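# Close the white door from inside until it latches

## Task

From inside the room, push the white door shut so its latch catches and holds. Disturb nothing else, keep both grippers empty, release the door and back away once it is closed. The robot must not fall over or be left leaning; doing so fails the task. After everything has settled at the end, for the final second neither arm (hands included) nor the lift may touch anything, and the base may touch only fixed things, nothing movable such as a part, box, cart, lid or drawer.

## Robot and tools

ROBOT. A LinearBot: a base that can drive in any direction, with a column about 1.7 m high. A carriage rides up and down the column (lift_m, 0 to 1 m) and holds two identical six-joint arms, each with a two-finger gripper. Arm bases sit about 0.57 m plus lift_m above the floor, and some carriage parts hang roughly 0.15 m lower. A hand reaches up to 0.78 m from its shoulder but only about 0.38 m below its arm base. A hand is about 0.16 m long and 0.1 m wide (0.14 m open). Parked arm joints 1 to 6: 0, 0.05, 0.05, 1.45, 0, 0; parked, the robot is about 0.85 m wide and 0.65 m long. Cameras: carriage_camera (fixed, facing forward, tilted about 20 degrees down), left_wrist_camera and right_wrist_camera (looking past the fingertips).

FRAMES. Distances are in metres. Base frame: origin on the floor under the base centre, x forward, y left, z up. The left_hand and right_hand readings are the midpoint between each hand's finger pads in this frame; quat_wxyz gives hand orientation (hand z along the fingers, y the opening direction). The odometry frame is the base frame at scene start; base_odometry counts wheel turns only (slip counts as travel), heading in rad, left positive, -3.142 to 3.142. Heading can drift a degree or two after turns or long strafes.

TOOL move. Optional keys: base, joints, speeds, min_time_s, cameras. An action needs base, joints or both; its motions start together.
- base: exactly one key, each a relative offset from where the base last measured itself, in the base frame: translate_m (forward positive, -2 to 2 m), strafe_m (left positive, -2 to 2 m), rotate_rad (counter-clockwise positive, -6.3 to 6.3 rad).
- joints: one flat object keyed by joint name covering both arms; every value is an absolute target, not an offset. lift_m 0 to 1 m. For each arm (prefix left_ or right_): joint1_rad -2.617 to 3.054 (turn about vertical, 0 forward, positive left); joint2_rad 0 to 3.141 (shoulder: 0 upper arm back level, 1.57 upright, 3.14 forward level); joint3_rad 0 to 3.141 (elbow, 0 folded, 3.14 straight); joint4_rad -1.57 to 1.57 (wrist pitch, positive lifts the fingertips); joint5_rad -1.57 to 1.57 (wrist yaw, positive swings fingertips to the right, opposite sense to joint1); joint6_rad -2.094 to 2.094 (roll about the fingers); gripper_m 0 to 0.093 (pad gap). Omitted joints keep pursuing their earlier target.
- speeds: caps for this action only: translate_m and strafe_m 0.02 to 0.5 m/s, rotate_rad 0.05 to 1.57 rad/s, lift_m 0.08 to 0.25 m/s (top of each range is the default).
- min_time_s: 0.1 to 8 s, a minimum duration for each arm and gripper motion; smoother, straighter paths.
- cameras: list from carriage_camera, left_wrist_camera, right_wrist_camera, all; omitted or null means all, [] means none.
An action lasts at most 15 s; a base drive is cut off after 14 s. Unknown keys make a call invalid; out-of-range values get it refused, and a refusal or a stop cancels later move, wait and finished_scene calls in the same reply.

OTHER TOOLS. wait(seconds 0 to 10, cameras) lets the scene run without new commands. zoom_image(camera, region [x0, y0, x1, y1] pixels, top-left origin, at most 504 by 504) enlarges part of the newest image from a camera. read_manual(section "licences") only returns licence text. finished_scene(scene) ends the scene irreversibly; tool calls after it in that reply apply to the next scene.

RESULTS. The move line reads done or the worst status. base_status and joint_status per motion: done (for the base, wheels turned the commanded amount even if slipping), off_target (resting short, maybe still pushing), contact_stop or time_out (target dropped, holding there), not_followed (a self-collision check withheld arm targets; grippers still obey), limit_stop_at_motor_heat. on_its_own lists uncommanded behaviour; "held at" is a target, not a reading. Also reported: joint_positions, hand positions, motor_effort in percent with peak in brackets (errors up to a few points plus half the value), joint torques (joints 1 to 3 wrap at ±28 N m), motor temperatures per joint plus gripper, and a pictures line naming image order.

CAUTIONS.
- The base contact stop ignores the arms; a drive can bend an arm against the door and still say done. Arms have no contact stop and press until overheated, springing forward once freed. After a blocked drive, back off about 0.2 m the way you came.
- Tipping: worst with the carriage high, arms extended, pushing or sudden stops. Only images reveal a lean. Never reverse under a table edge.
- Heat: stretched-out or pressing arms heat up; MOTOR HOT appears at 75 °C and at 100 °C the arm goes limp for 30 to 60 s or more. Park arms while thinking or driving.
- Never let the arms strike or press each other hard. If both are withheld, send one its own readings with joint1 turned away, then the other.
- Hand readings run high and drift at long reach; the true hand is usually lower. Arm moves of 0.1 m or more may curve a couple of centimetres.

- Avoid slamming the door or shoving hard. At the end, release, withdraw the arms, lower nothing onto surfaces, and leave arms and lift touching nothing.

Each tool is called after "Request:" as name(argument=value, ...) on one line, values as JSON.

## Session

Request:
move()

Scene clock: 0.00 s.
Joint torques (N m): no reading
Motor temperatures (°C): left_arm=[31 34 39 31 28 30 27] | right_arm=[32 35 36 31 30 29 31]
base_odometry: x=+0.000 y=+0.000 heading=+0.000
base_status: not commanded
joint_positions: lift_m=+0.300 left_joint1_rad=-0.003 left_joint2_rad=+0.052 left_joint3_rad=+0.038 left_joint4_rad=+1.430 left_joint5_rad=-0.033 left_joint6_rad=+0.031 left_gripper_m=+0.09396 right_joint1_rad=+0.000 right_joint2_rad=+0.035 right_joint3_rad=+0.040 right_joint4_rad=+1.434 right_joint5_rad=-0.028 right_joint6_rad=-0.032 right_gripper_m=+0.09396
joint_status: not commanded
motor_effort: lift_m=+18 drive_wheels=+1
left_hand: x=+0.2549 y=+0.3027 z=+1.3074 quat_wxyz=(+0.997, -0.015, +0.077, +0.015) (m; base frame)
right_hand: x=+0.2482 y=-0.2924 z=+1.3082 quat_wxyz=(+0.998, -0.015, +0.065, -0.015) (m; base frame)
pictures: carriage_camera, left_wrist_camera, right_wrist_camera
Images, in order (width x height): carriage_camera 672x504, left_wrist_camera 672x504, right_wrist_camera 672x504.

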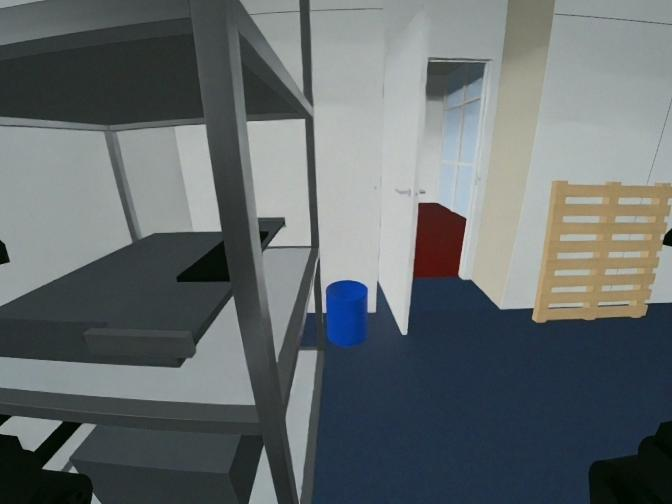

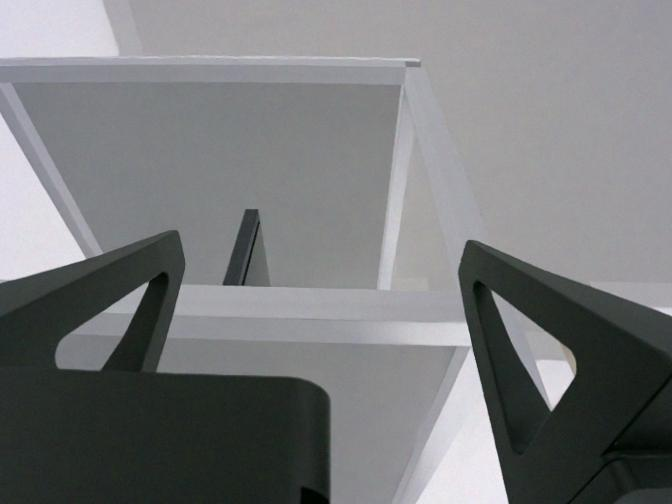

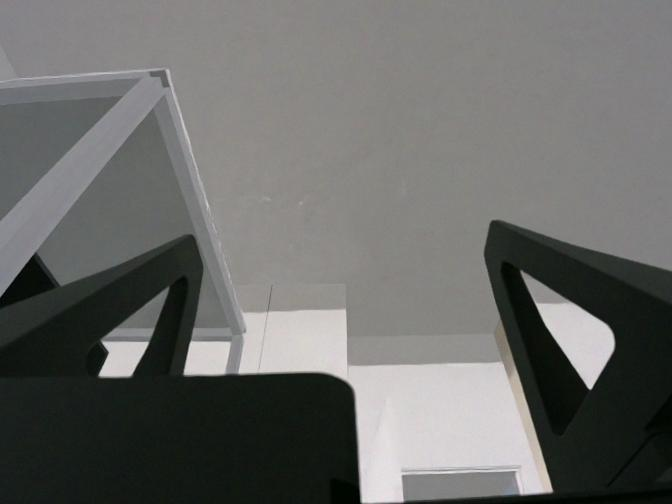

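Request:
move(base={"strafe_m": -0.6}, joints={"lift_m": 0.15}, cameras=["carriage_camera"])

Request:
move(base={"translate_m": 0.6}, joints={"left_joint2_rad": 1.3, "left_joint3_rad": 1.3, "left_joint4_rad": 0}, cameras=["carriage_camera"])

Scene clock: 34.70 s.
Joint torques (N m): left_arm=[-0.24 3.97 5.55 -0.09 0.09 0.05] | right_arm=[-0.17 3.84 5.98 -0.21 -0.05 -0.06]
Motor temperatures (°C): left_arm=[31 35 42 31 28 30 27] | right_arm=[32 36 37 31 30 29 31]
move: done
base_odometry: x=-0.001 y=-0.600 heading=-0.001
base_status: done
joint_positions: lift_m=+0.150 left_joint1_rad=-0.003 left_joint2_rad=+0.052 left_joint3_rad=+0.038 left_joint4_rad=+1.430 left_joint5_rad=-0.033 left_joint6_rad=+0.031 left_gripper_m=+0.09396 right_joint1_rad=+0.001 right_joint2_rad=+0.035 right_joint3_rad=+0.040 right_joint4_rad=+1.434 right_joint5_rad=-0.028 right_joint6_rad=-0.032 right_gripper_m=+0.09396
joint_status: all done
motor_effort: lift_m=+18(19) drive_wheels=-3(18)
left_hand: x=+0.2549 y=+0.3027 z=+1.1573 quat_wxyz=(+0.997, -0.015, +0.077, +0.015) (m; base frame)
right_hand: x=+0.2482 y=-0.2924 z=+1.1581 quat_wxyz=(+0.998, -0.015, +0.065, -0.015) (m; base frame)
pictures: carriage_camera
Images, in order (width x height): carriage_camera 672x504.

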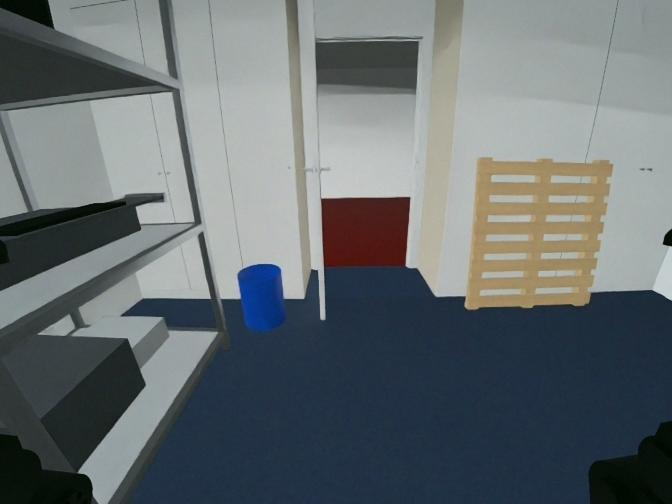

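Scene clock: 38.07 s.
Joint torques (N m): left_arm=[-0.16 -5.22 9.51 1.88 0.11 0.02] | right_arm=[-0.17 3.9 5.98 -0.18 -0.04 -0.04]
Motor temperatures (°C): left_arm=[31 35 42 32 28 30 27] | right_arm=[32 37 37 31 30 29 31]
move: done
base_odometry: x=+0.599 y=-0.601 heading=-0.001
base_status: done
joint_positions: lift_m=+0.150 left_joint1_rad=-0.003 left_joint2_rad=+1.296 left_joint3_rad=+1.271 left_joint4_rad=+0.006 left_joint5_rad=-0.033 left_joint6_rad=+0.031 left_gripper_m=+0.09396 right_joint1_rad=+0.001 right_joint2_rad=+0.035 right_joint3_rad=+0.040 right_joint4_rad=+1.433 right_joint5_rad=-0.028 right_joint6_rad=-0.032 right_gripper_m=+0.09396
joint_status: all done
motor_effort: lift_m=+18(19) drive_wheels=-1(14)
left_hand: x=+0.6557 y=+0.3015 z=+1.1475 quat_wxyz=(+0.700, +0.000, +0.714, +0.021) (m; base frame)
right_hand: x=+0.2485 y=-0.2924 z=+1.1582 quat_wxyz=(+0.998, -0.015, +0.066, -0.015) (m; base frame)
pictures: carriage_camera
Images, in order (width x height): carriage_camera 672x504.

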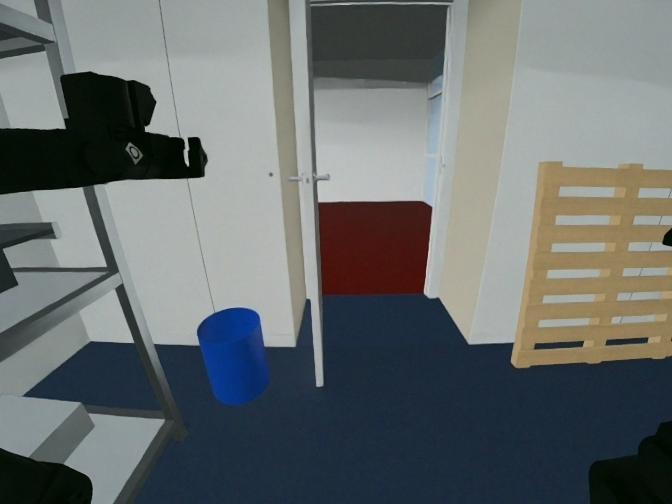

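Request:
move(base={"translate_m": 0.55}, joints={"left_joint2_rad": 1.9, "left_joint3_rad": 1.9, "left_joint4_rad": 0, "left_gripper_m": 0, "right_gripper_m": 0, "lift_m": 0.18})

Scene clock: 56.30 s.
Joint torques (N m): left_arm=[-0.17 -11.1 9.11 1.97 0.09 0.03] | right_arm=[-0.21 3.86 6.02 -0.16 -0.08 -0.05]
Motor temperatures (°C): left_arm=[31 36 45 35 28 30 27] | right_arm=[32 37 37 30 30 29 31]
move: done
base_odometry: x=+1.149 y=-0.602 heading=-0.001
base_status: done
joint_positions: lift_m=+0.180 left_joint1_rad=-0.003 left_joint2_rad=+1.898 left_joint3_rad=+1.874 left_joint4_rad=-0.004 left_joint5_rad=-0.033 left_joint6_rad=+0.031 left_gripper_m=+0.00060 right_joint1_rad=+0.001 right_joint2_rad=+0.035 right_joint3_rad=+0.040 right_joint4_rad=+1.432 right_joint5_rad=-0.028 right_joint6_rad=-0.032 right_gripper_m=+0.00010
joint_status: all done
motor_effort: lift_m=+17(22) drive_wheels=-1(15)
left_hand: x=+0.8120 y=+0.3010 z=+1.1718 quat_wxyz=(+0.697, +0.001, +0.717, +0.021) (m; base frame)
right_hand: x=+0.2487 y=-0.2924 z=+1.1883 quat_wxyz=(+0.998, -0.015, +0.066, -0.015) (m; base frame)
pictures: carriage_camera, left_wrist_camera, right_wrist_camera
Images, in order (width x height): carriage_camera 672x504, left_wrist_camera 672x504, right_wrist_camera 672x504.

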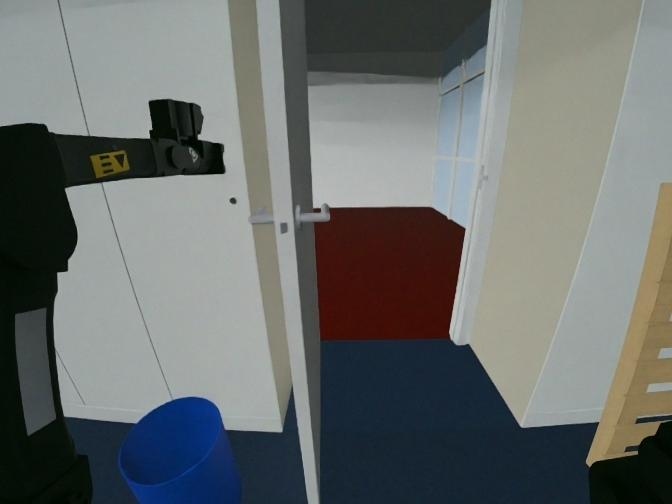

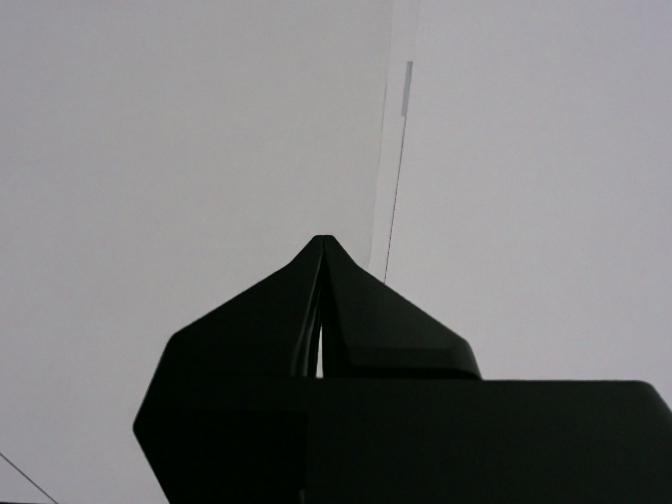

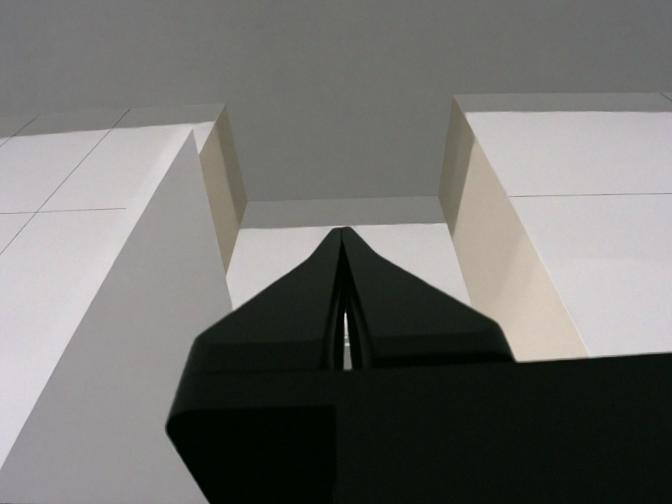

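Request:
move(base={"translate_m": 0.15}, cameras=[])

Request:
move(base={"strafe_m": -0.45}, speeds={"strafe_m": 0.15}, cameras=["carriage_camera"])

Scene clock: 66.20 s.
Joint torques (N m): left_arm=[-0.32 -1.16 9.09 3.79 0.09 0.04] | right_arm=[-0.2 3.92 5.98 -0.15 -0.04 -0.04]
Motor temperatures (°C): left_arm=[31 37 47 38 28 30 27] | right_arm=[32 37 37 30 30 29 31]
move: done
base_odometry: x=+1.299 y=-0.602 heading=-0.001
base_status: done
joint_positions: lift_m=+0.180 left_joint1_rad=-0.003 left_joint2_rad=+1.805 left_joint3_rad=+1.874 left_joint4_rad=-0.202 left_joint5_rad=-0.033 left_joint6_rad=+0.031 left_gripper_m=+0.00060 right_joint1_rad=+0.001 right_joint2_rad=+0.035 right_joint3_rad=+0.040 right_joint4_rad=+1.431 right_joint5_rad=-0.028 right_joint6_rad=-0.032 right_gripper_m=+0.00010
joint_status: not commanded
motor_effort: lift_m=+18(18) drive_wheels=+6(15)
left_hand: x=+0.7802 y=+0.3012 z=+1.1753 quat_wxyz=(+0.658, +0.002, +0.752, +0.022) (m; base frame)
right_hand: x=+0.2490 y=-0.2924 z=+1.1881 quat_wxyz=(+0.998, -0.015, +0.067, -0.015) (m; base frame)
pictures: none
No camera images: "cameras" was empty.

Scene clock: 70.17 s.
Joint torques (N m): left_arm=[-0.13 -11.3 7.9 2.16 0.25 0.13] | right_arm=[-0.42 3.82 6.01 -0.17 -0.06 -0.04]
Motor temperatures (°C): left_arm=[31 38 47 39 28 30 27] | right_arm=[32 37 37 30 30 29 31]
move: done
base_odometry: x=+1.299 y=-1.052 heading=-0.001
base_status: done
joint_positions: lift_m=+0.180 left_joint1_rad=-0.003 left_joint2_rad=+1.900 left_joint3_rad=+1.889 left_joint4_rad=-0.021 left_joint5_rad=-0.046 left_joint6_rad=+0.024 left_gripper_m=+0.00057 right_joint1_rad=+0.001 right_joint2_rad=+0.035 right_joint3_rad=+0.040 right_joint4_rad=+1.431 right_joint5_rad=-0.028 right_joint6_rad=-0.032 right_gripper_m=+0.00010
joint_status: not commanded
motor_effort: lift_m=+18(18) drive_wheels=+2(21)
left_hand: x=+0.8116 y=+0.3034 z=+1.1737 quat_wxyz=(+0.696, -0.007, +0.718, +0.024) (m; base frame)
right_hand: x=+0.2490 y=-0.2924 z=+1.1881 quat_wxyz=(+0.998, -0.015, +0.067, -0.015) (m; base frame)
pictures: carriage_camera
Images, in order (width x height): carriage_camera 672x504.

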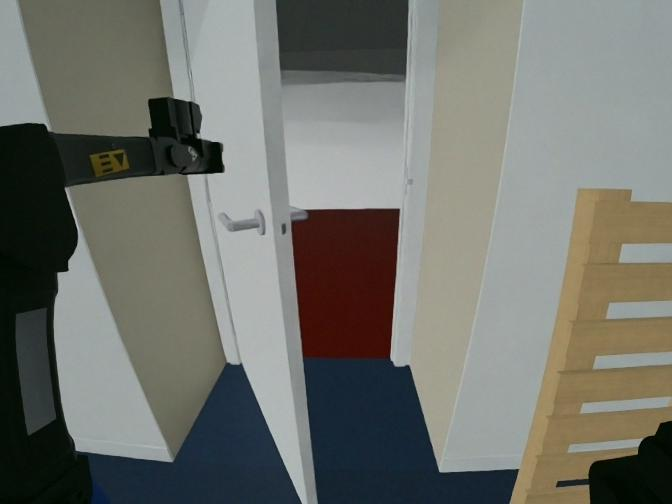

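Request:
move(base={"strafe_m": -0.2}, speeds={"strafe_m": 0.15}, cameras=[])

Request:
move(base={"translate_m": 0.25}, speeds={"translate_m": 0.15}, cameras=["carriage_camera"])

Scene clock: 79.70 s.
Joint torques (N m): left_arm=[-0.03 -11.47 8.06 2.09 0.25 0.15] | right_arm=[-0.36 3.84 6.01 -0.16 -0.07 -0.05]
Motor temperatures (°C): left_arm=[31 41 47 40 28 30 27] | right_arm=[32 37 37 30 30 29 31]
move: done
base_odometry: x=+1.299 y=-1.252 heading=-0.001
base_status: done
joint_positions: lift_m=+0.180 left_joint1_rad=-0.002 left_joint2_rad=+1.900 left_joint3_rad=+1.889 left_joint4_rad=-0.016 left_joint5_rad=-0.047 left_joint6_rad=+0.023 left_gripper_m=+0.00058 right_joint1_rad=+0.001 right_joint2_rad=+0.035 right_joint3_rad=+0.040 right_joint4_rad=+1.431 right_joint5_rad=-0.028 right_joint6_rad=-0.032 right_gripper_m=+0.00010
joint_status: not commanded
motor_effort: lift_m=+18(18) drive_wheels=+1(12)
left_hand: x=+0.8116 y=+0.3042 z=+1.1747 quat_wxyz=(+0.697, -0.008, +0.717, +0.024) (m; base frame)
right_hand: x=+0.2490 y=-0.2924 z=+1.1881 quat_wxyz=(+0.998, -0.015, +0.067, -0.015) (m; base frame)
pictures: none
No camera images: "cameras" was empty.

Scene clock: 82.33 s.
Joint torques (N m): left_arm=[-0.53 -11.36 7.76 2.08 0.26 0.15] | right_arm=[-0.21 3.9 5.96 -0.17 -0.06 -0.05]
Motor temperatures (°C): left_arm=[31 42 48 39 28 30 27] | right_arm=[31 37 37 30 30 29 31]
move: done
base_odometry: x=+1.549 y=-1.253 heading=-0.002
base_status: done
joint_positions: lift_m=+0.180 left_joint1_rad=+0.001 left_joint2_rad=+1.900 left_joint3_rad=+1.889 left_joint4_rad=-0.014 left_joint5_rad=-0.048 left_joint6_rad=+0.023 left_gripper_m=+0.00058 right_joint1_rad=+0.001 right_joint2_rad=+0.035 right_joint3_rad=+0.040 right_joint4_rad=+1.431 right_joint5_rad=-0.028 right_joint6_rad=-0.032 right_gripper_m=+0.00010
joint_status: not commanded
motor_effort: lift_m=+18(18) drive_wheels=-1(11)
left_hand: x=+0.8116 y=+0.3062 z=+1.1754 quat_wxyz=(+0.698, -0.009, +0.716, +0.026) (m; base frame)
right_hand: x=+0.2490 y=-0.2924 z=+1.1881 quat_wxyz=(+0.998, -0.015, +0.067, -0.015) (m; base frame)
pictures: carriage_camera
Images, in order (width x height): carriage_camera 672x504.

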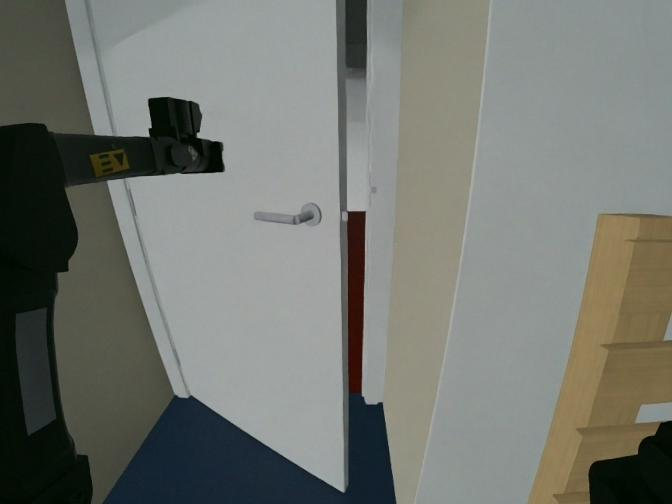

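Request:
move(base={"translate_m": -0.2}, cameras=[])

Request:
move(base={"strafe_m": 0.25}, joints={"left_joint2_rad": 0.05, "left_joint3_rad": 0.05, "left_joint4_rad": 1.45, "right_joint2_rad": 1.9, "right_joint3_rad": 1.9, "right_joint4_rad": 0}, cameras=["carriage_camera"])

Scene clock: 93.77 s.
Joint torques (N m): left_arm=[-0.59 -11.25 8.02 2.07 0.27 0.08] | right_arm=[-0.17 3.89 5.9 -0.16 -0.06 -0.03]
Motor temperatures (°C): left_arm=[31 44 48 39 28 30 28] | right_arm=[31 37 37 30 30 29 31]
move: done
base_odometry: x=+1.349 y=-1.253 heading=-0.002
base_status: done
joint_positions: lift_m=+0.180 left_joint1_rad=+0.001 left_joint2_rad=+1.900 left_joint3_rad=+1.889 left_joint4_rad=-0.012 left_joint5_rad=-0.048 left_joint6_rad=+0.023 left_gripper_m=+0.00058 right_joint1_rad=+0.001 right_joint2_rad=+0.035 right_joint3_rad=+0.040 right_joint4_rad=+1.431 right_joint5_rad=-0.028 right_joint6_rad=-0.032 right_gripper_m=+0.00010
joint_status: not commanded
motor_effort: lift_m=+18(18) drive_wheels=+1(10)
left_hand: x=+0.8116 y=+0.3062 z=+1.1758 quat_wxyz=(+0.699, -0.009, +0.715, +0.025) (m; base frame)
right_hand: x=+0.2489 y=-0.2924 z=+1.1881 quat_wxyz=(+0.998, -0.015, +0.067, -0.015) (m; base frame)
pictures: none
No camera images: "cameras" was empty.

Scene clock: 96.40 s.
Joint torques (N m): left_arm=[-0.17 3.1 4.59 0.03 0.25 0.14] | right_arm=[-0.47 -10.02 10.54 2.12 -0.05 -0.03]
Motor temperatures (°C): left_arm=[31 44 48 39 28 30 28] | right_arm=[31 37 38 30 30 29 31]
move: done
base_odometry: x=+1.349 y=-1.003 heading=-0.001
base_status: done
joint_positions: lift_m=+0.180 left_joint1_rad=-0.003 left_joint2_rad=+0.057 left_joint3_rad=+0.057 left_joint4_rad=+1.435 left_joint5_rad=-0.044 left_joint6_rad=+0.023 left_gripper_m=+0.00058 right_joint1_rad=+0.003 right_joint2_rad=+1.894 right_joint3_rad=+1.873 right_joint4_rad=+0.010 right_joint5_rad=-0.029 right_joint6_rad=-0.032 right_gripper_m=+0.00010
joint_status: all done
motor_effort: lift_m=+18(18) drive_wheels=-1(11)
left_hand: x=+0.2501 y=+0.3047 z=+1.1926 quat_wxyz=(+0.997, -0.021, +0.068, +0.012) (m; base frame)
right_hand: x=+0.8109 y=-0.2905 z=+1.1767 quat_wxyz=(+0.703, -0.023, +0.711, +0.000) (m; base frame)
pictures: carriage_camera
Images, in order (width x height): carriage_camera 672x504.

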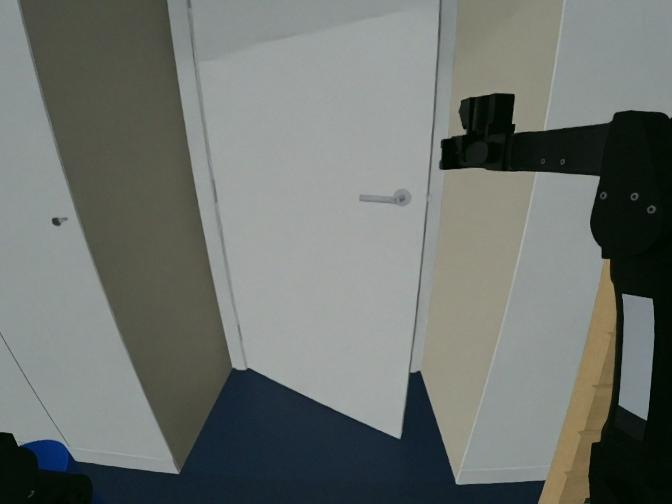

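Request:
move(base={"strafe_m": 0.08}, cameras=[])

Request:
move(base={"translate_m": 0.5}, speeds={"translate_m": 0.2}, cameras=["carriage_camera"])

Scene clock: 104.57 s.
Joint torques (N m): left_arm=[-0.09 3.25 4.55 0.02 0.27 0.13] | right_arm=[-0.49 -9.95 10.52 2.16 -0.07 -0.04]
Motor temperatures (°C): left_arm=[31 42 46 37 28 30 28] | right_arm=[31 38 39 32 30 29 31]
move: done
base_odometry: x=+1.349 y=-0.923 heading=-0.001
base_status: done
joint_positions: lift_m=+0.180 left_joint1_rad=-0.003 left_joint2_rad=+0.057 left_joint3_rad=+0.057 left_joint4_rad=+1.437 left_joint5_rad=-0.044 left_joint6_rad=+0.023 left_gripper_m=+0.00058 right_joint1_rad=+0.004 right_joint2_rad=+1.894 right_joint3_rad=+1.873 right_joint4_rad=+0.007 right_joint5_rad=-0.029 right_joint6_rad=-0.032 right_gripper_m=+0.00010
joint_status: not commanded
motor_effort: lift_m=+18(18) drive_wheels=+0(12)
left_hand: x=+0.2496 y=+0.3046 z=+1.1927 quat_wxyz=(+0.997, -0.021, +0.068, +0.011) (m; base frame)
right_hand: x=+0.8108 y=-0.2899 z=+1.1762 quat_wxyz=(+0.702, -0.023, +0.711, +0.000) (m; base frame)
pictures: none
No camera images: "cameras" was empty.

Scene clock: 108.17 s.
Joint torques (N m): left_arm=[-0.08 3.1 4.71 0.02 0.24 0.12] | right_arm=[-0.94 -2.28 9.77 4.06 0.06 -0.06]
Motor temperatures (°C): left_arm=[31 41 46 36 28 30 28] | right_arm=[31 39 40 34 30 29 31]
move: done
base_odometry: x=+1.849 y=-0.923 heading=-0.001
base_status: done
joint_positions: lift_m=+0.180 left_joint1_rad=-0.003 left_joint2_rad=+0.057 left_joint3_rad=+0.056 left_joint4_rad=+1.441 left_joint5_rad=-0.044 left_joint6_rad=+0.023 left_gripper_m=+0.00058 right_joint1_rad=+0.008 right_joint2_rad=+1.815 right_joint3_rad=+1.879 right_joint4_rad=-0.165 right_joint5_rad=-0.042 right_joint6_rad=-0.032 right_gripper_m=+0.00009
joint_status: not commanded
motor_effort: lift_m=+18(18) drive_wheels=+6(13)
left_hand: x=+0.2488 y=+0.3046 z=+1.1924 quat_wxyz=(+0.998, -0.021, +0.066, +0.011) (m; base frame)
right_hand: x=+0.7840 y=-0.2856 z=+1.1813 quat_wxyz=(+0.671, -0.029, +0.741, +0.007) (m; base frame)
pictures: carriage_camera
Images, in order (width x height): carriage_camera 672x504.

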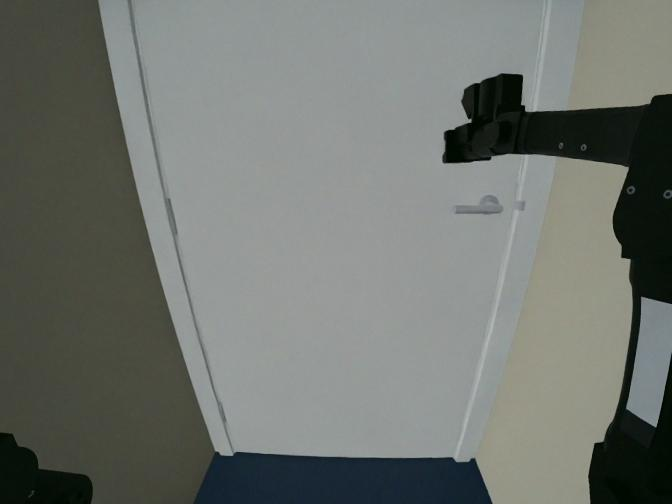

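Request:
move(base={"translate_m": 0.08}, speeds={"translate_m": 0.1}, cameras=["carriage_camera", "right_wrist_camera"])

Scene clock: 114.40 s.
Joint torques (N m): left_arm=[-0.13 3.23 4.62 -0.06 0.27 0.14] | right_arm=[-0.83 12.77 4.9 7.69 0.15 -0.05]
Motor temperatures (°C): left_arm=[31 40 46 36 28 30 28] | right_arm=[31 39 40 43 30 29 31]
move: done
base_odometry: x=+1.928 y=-0.923 heading=-0.002
base_status: done
joint_positions: lift_m=+0.180 left_joint1_rad=-0.003 left_joint2_rad=+0.057 left_joint3_rad=+0.056 left_joint4_rad=+1.443 left_joint5_rad=-0.044 left_joint6_rad=+0.023 left_gripper_m=+0.00058 right_joint1_rad=+0.008 right_joint2_rad=+1.665 right_joint3_rad=+1.923 right_joint4_rad=-0.606 right_joint5_rad=-0.052 right_joint6_rad=-0.032 right_gripper_m=+0.00009
joint_status: not commanded
motor_effort: lift_m=+18(18) drive_wheels=+13(21)
left_hand: x=+0.2484 y=+0.3046 z=+1.1925 quat_wxyz=(+0.998, -0.021, +0.065, +0.011) (m; base frame)
right_hand: x=+0.7122 y=-0.2843 z=+1.1740 quat_wxyz=(+0.574, -0.031, +0.818, +0.014) (m; base frame)
pictures: carriage_camera, right_wrist_camera
Images, in order (width x height): carriage_camera 672x504, right_wrist_camera 672x504.

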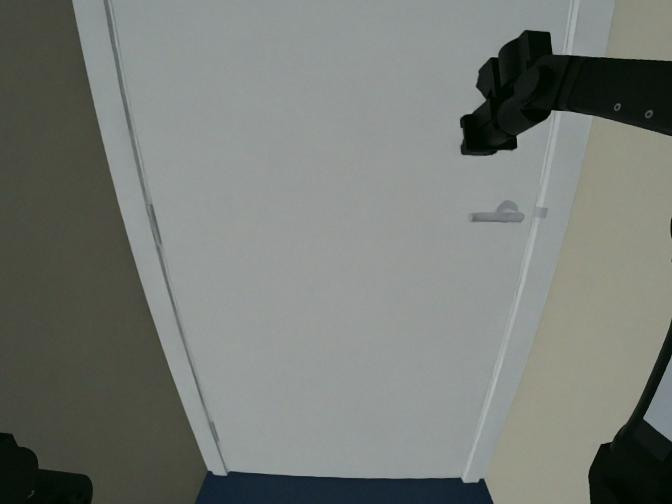

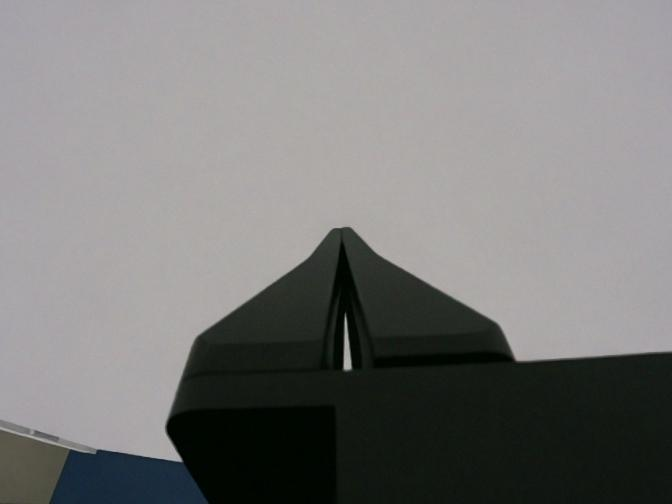

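Arm bent against the shut stop. Back off and park.

Request:
move(base={"translate_m": -0.3}, speeds={"translate_m": 0.2}, cameras=[])

Request:
move(joints={"right_joint2_rad": 0.05, "right_joint3_rad": 0.05, "right_joint4_rad": 1.45}, cameras=["carriage_camera"])

Request:
zoom_image(camera="carriage_camera", region=[350, 0, 600, 450])

Scene clock: 124.83 s.
Joint torques (N m): left_arm=[-0.09 3.28 4.79 -0.06 0.26 0.12] | right_arm=[-0.79 -10.59 7.72 2.33 0.04 -0.04]
Motor temperatures (°C): left_arm=[31 39 45 35 28 30 28] | right_arm=[31 41 40 63 30 29 31]
move: done
base_odometry: x=+1.628 y=-0.922 heading=-0.001
base_status: done
joint_positions: lift_m=+0.180 left_joint1_rad=-0.003 left_joint2_rad=+0.057 left_joint3_rad=+0.055 left_joint4_rad=+1.444 left_joint5_rad=-0.044 left_joint6_rad=+0.023 left_gripper_m=+0.00058 right_joint1_rad=+0.007 right_joint2_rad=+1.900 right_joint3_rad=+1.902 right_joint4_rad=-0.008 right_joint5_rad=-0.040 right_joint6_rad=-0.032 right_gripper_m=+0.00008
joint_status: not commanded
motor_effort: lift_m=+18(18) drive_wheels=+1(14)
left_hand: x=+0.2483 y=+0.3046 z=+1.1923 quat_wxyz=(+0.998, -0.021, +0.065, +0.011) (m; base frame)
right_hand: x=+0.8112 y=-0.2864 z=+1.1826 quat_wxyz=(+0.705, -0.028, +0.709, +0.005) (m; base frame)
pictures: none
No camera images: "cameras" was empty.

Scene clock: 126.93 s.
Joint torques (N m): left_arm=[-0.17 3.12 4.79 -0.01 0.27 0.12] | right_arm=[-0.72 3.02 4.93 -0.07 0.05 -0.06]
Motor temperatures (°C): left_arm=[31 38 45 35 28 30 28] | right_arm=[31 41 40 60 30 29 31]
move: done
base_odometry: x=+1.628 y=-0.922 heading=-0.001
base_status: not commanded
joint_positions: lift_m=+0.180 left_joint1_rad=-0.003 left_joint2_rad=+0.057 left_joint3_rad=+0.055 left_joint4_rad=+1.444 left_joint5_rad=-0.044 left_joint6_rad=+0.023 left_gripper_m=+0.00058 right_joint1_rad=+0.007 right_joint2_rad=+0.059 right_joint3_rad=+0.058 right_joint4_rad=+1.438 right_joint5_rad=-0.038 right_joint6_rad=-0.032 right_gripper_m=+0.00009
joint_status: all done
motor_effort: lift_m=+18(18) drive_wheels=+1(3)
left_hand: x=+0.2483 y=+0.3046 z=+1.1923 quat_wxyz=(+0.998, -0.021, +0.065, +0.011) (m; base frame)
right_hand: x=+0.2491 y=-0.2904 z=+1.1932 quat_wxyz=(+0.998, -0.020, +0.066, -0.012) (m; base frame)
pictures: carriage_camera
Images, in order (width x height): carriage_camera 672x504.

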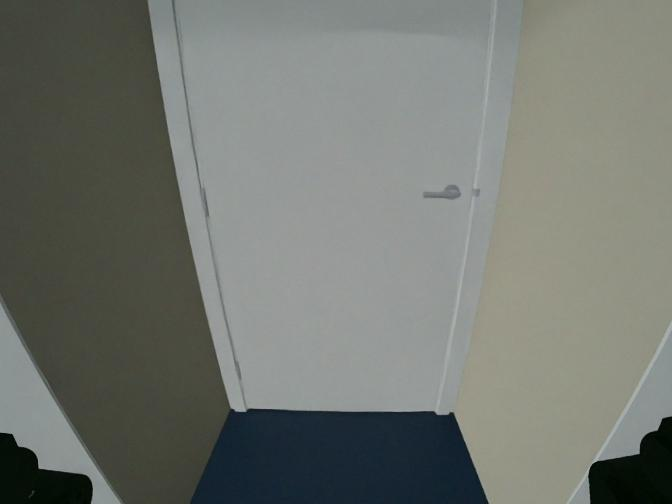

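Scaled by 1.120 from the camera's 672x504 image, which has a finer 960x720 frame.

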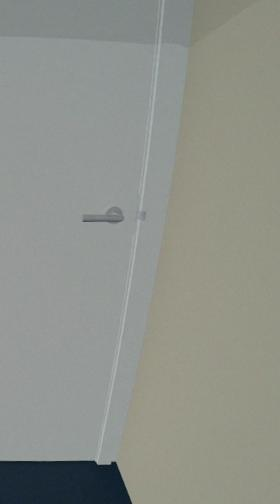

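Request:
finished_scene(scene=1)

The scene is finished: the task was done.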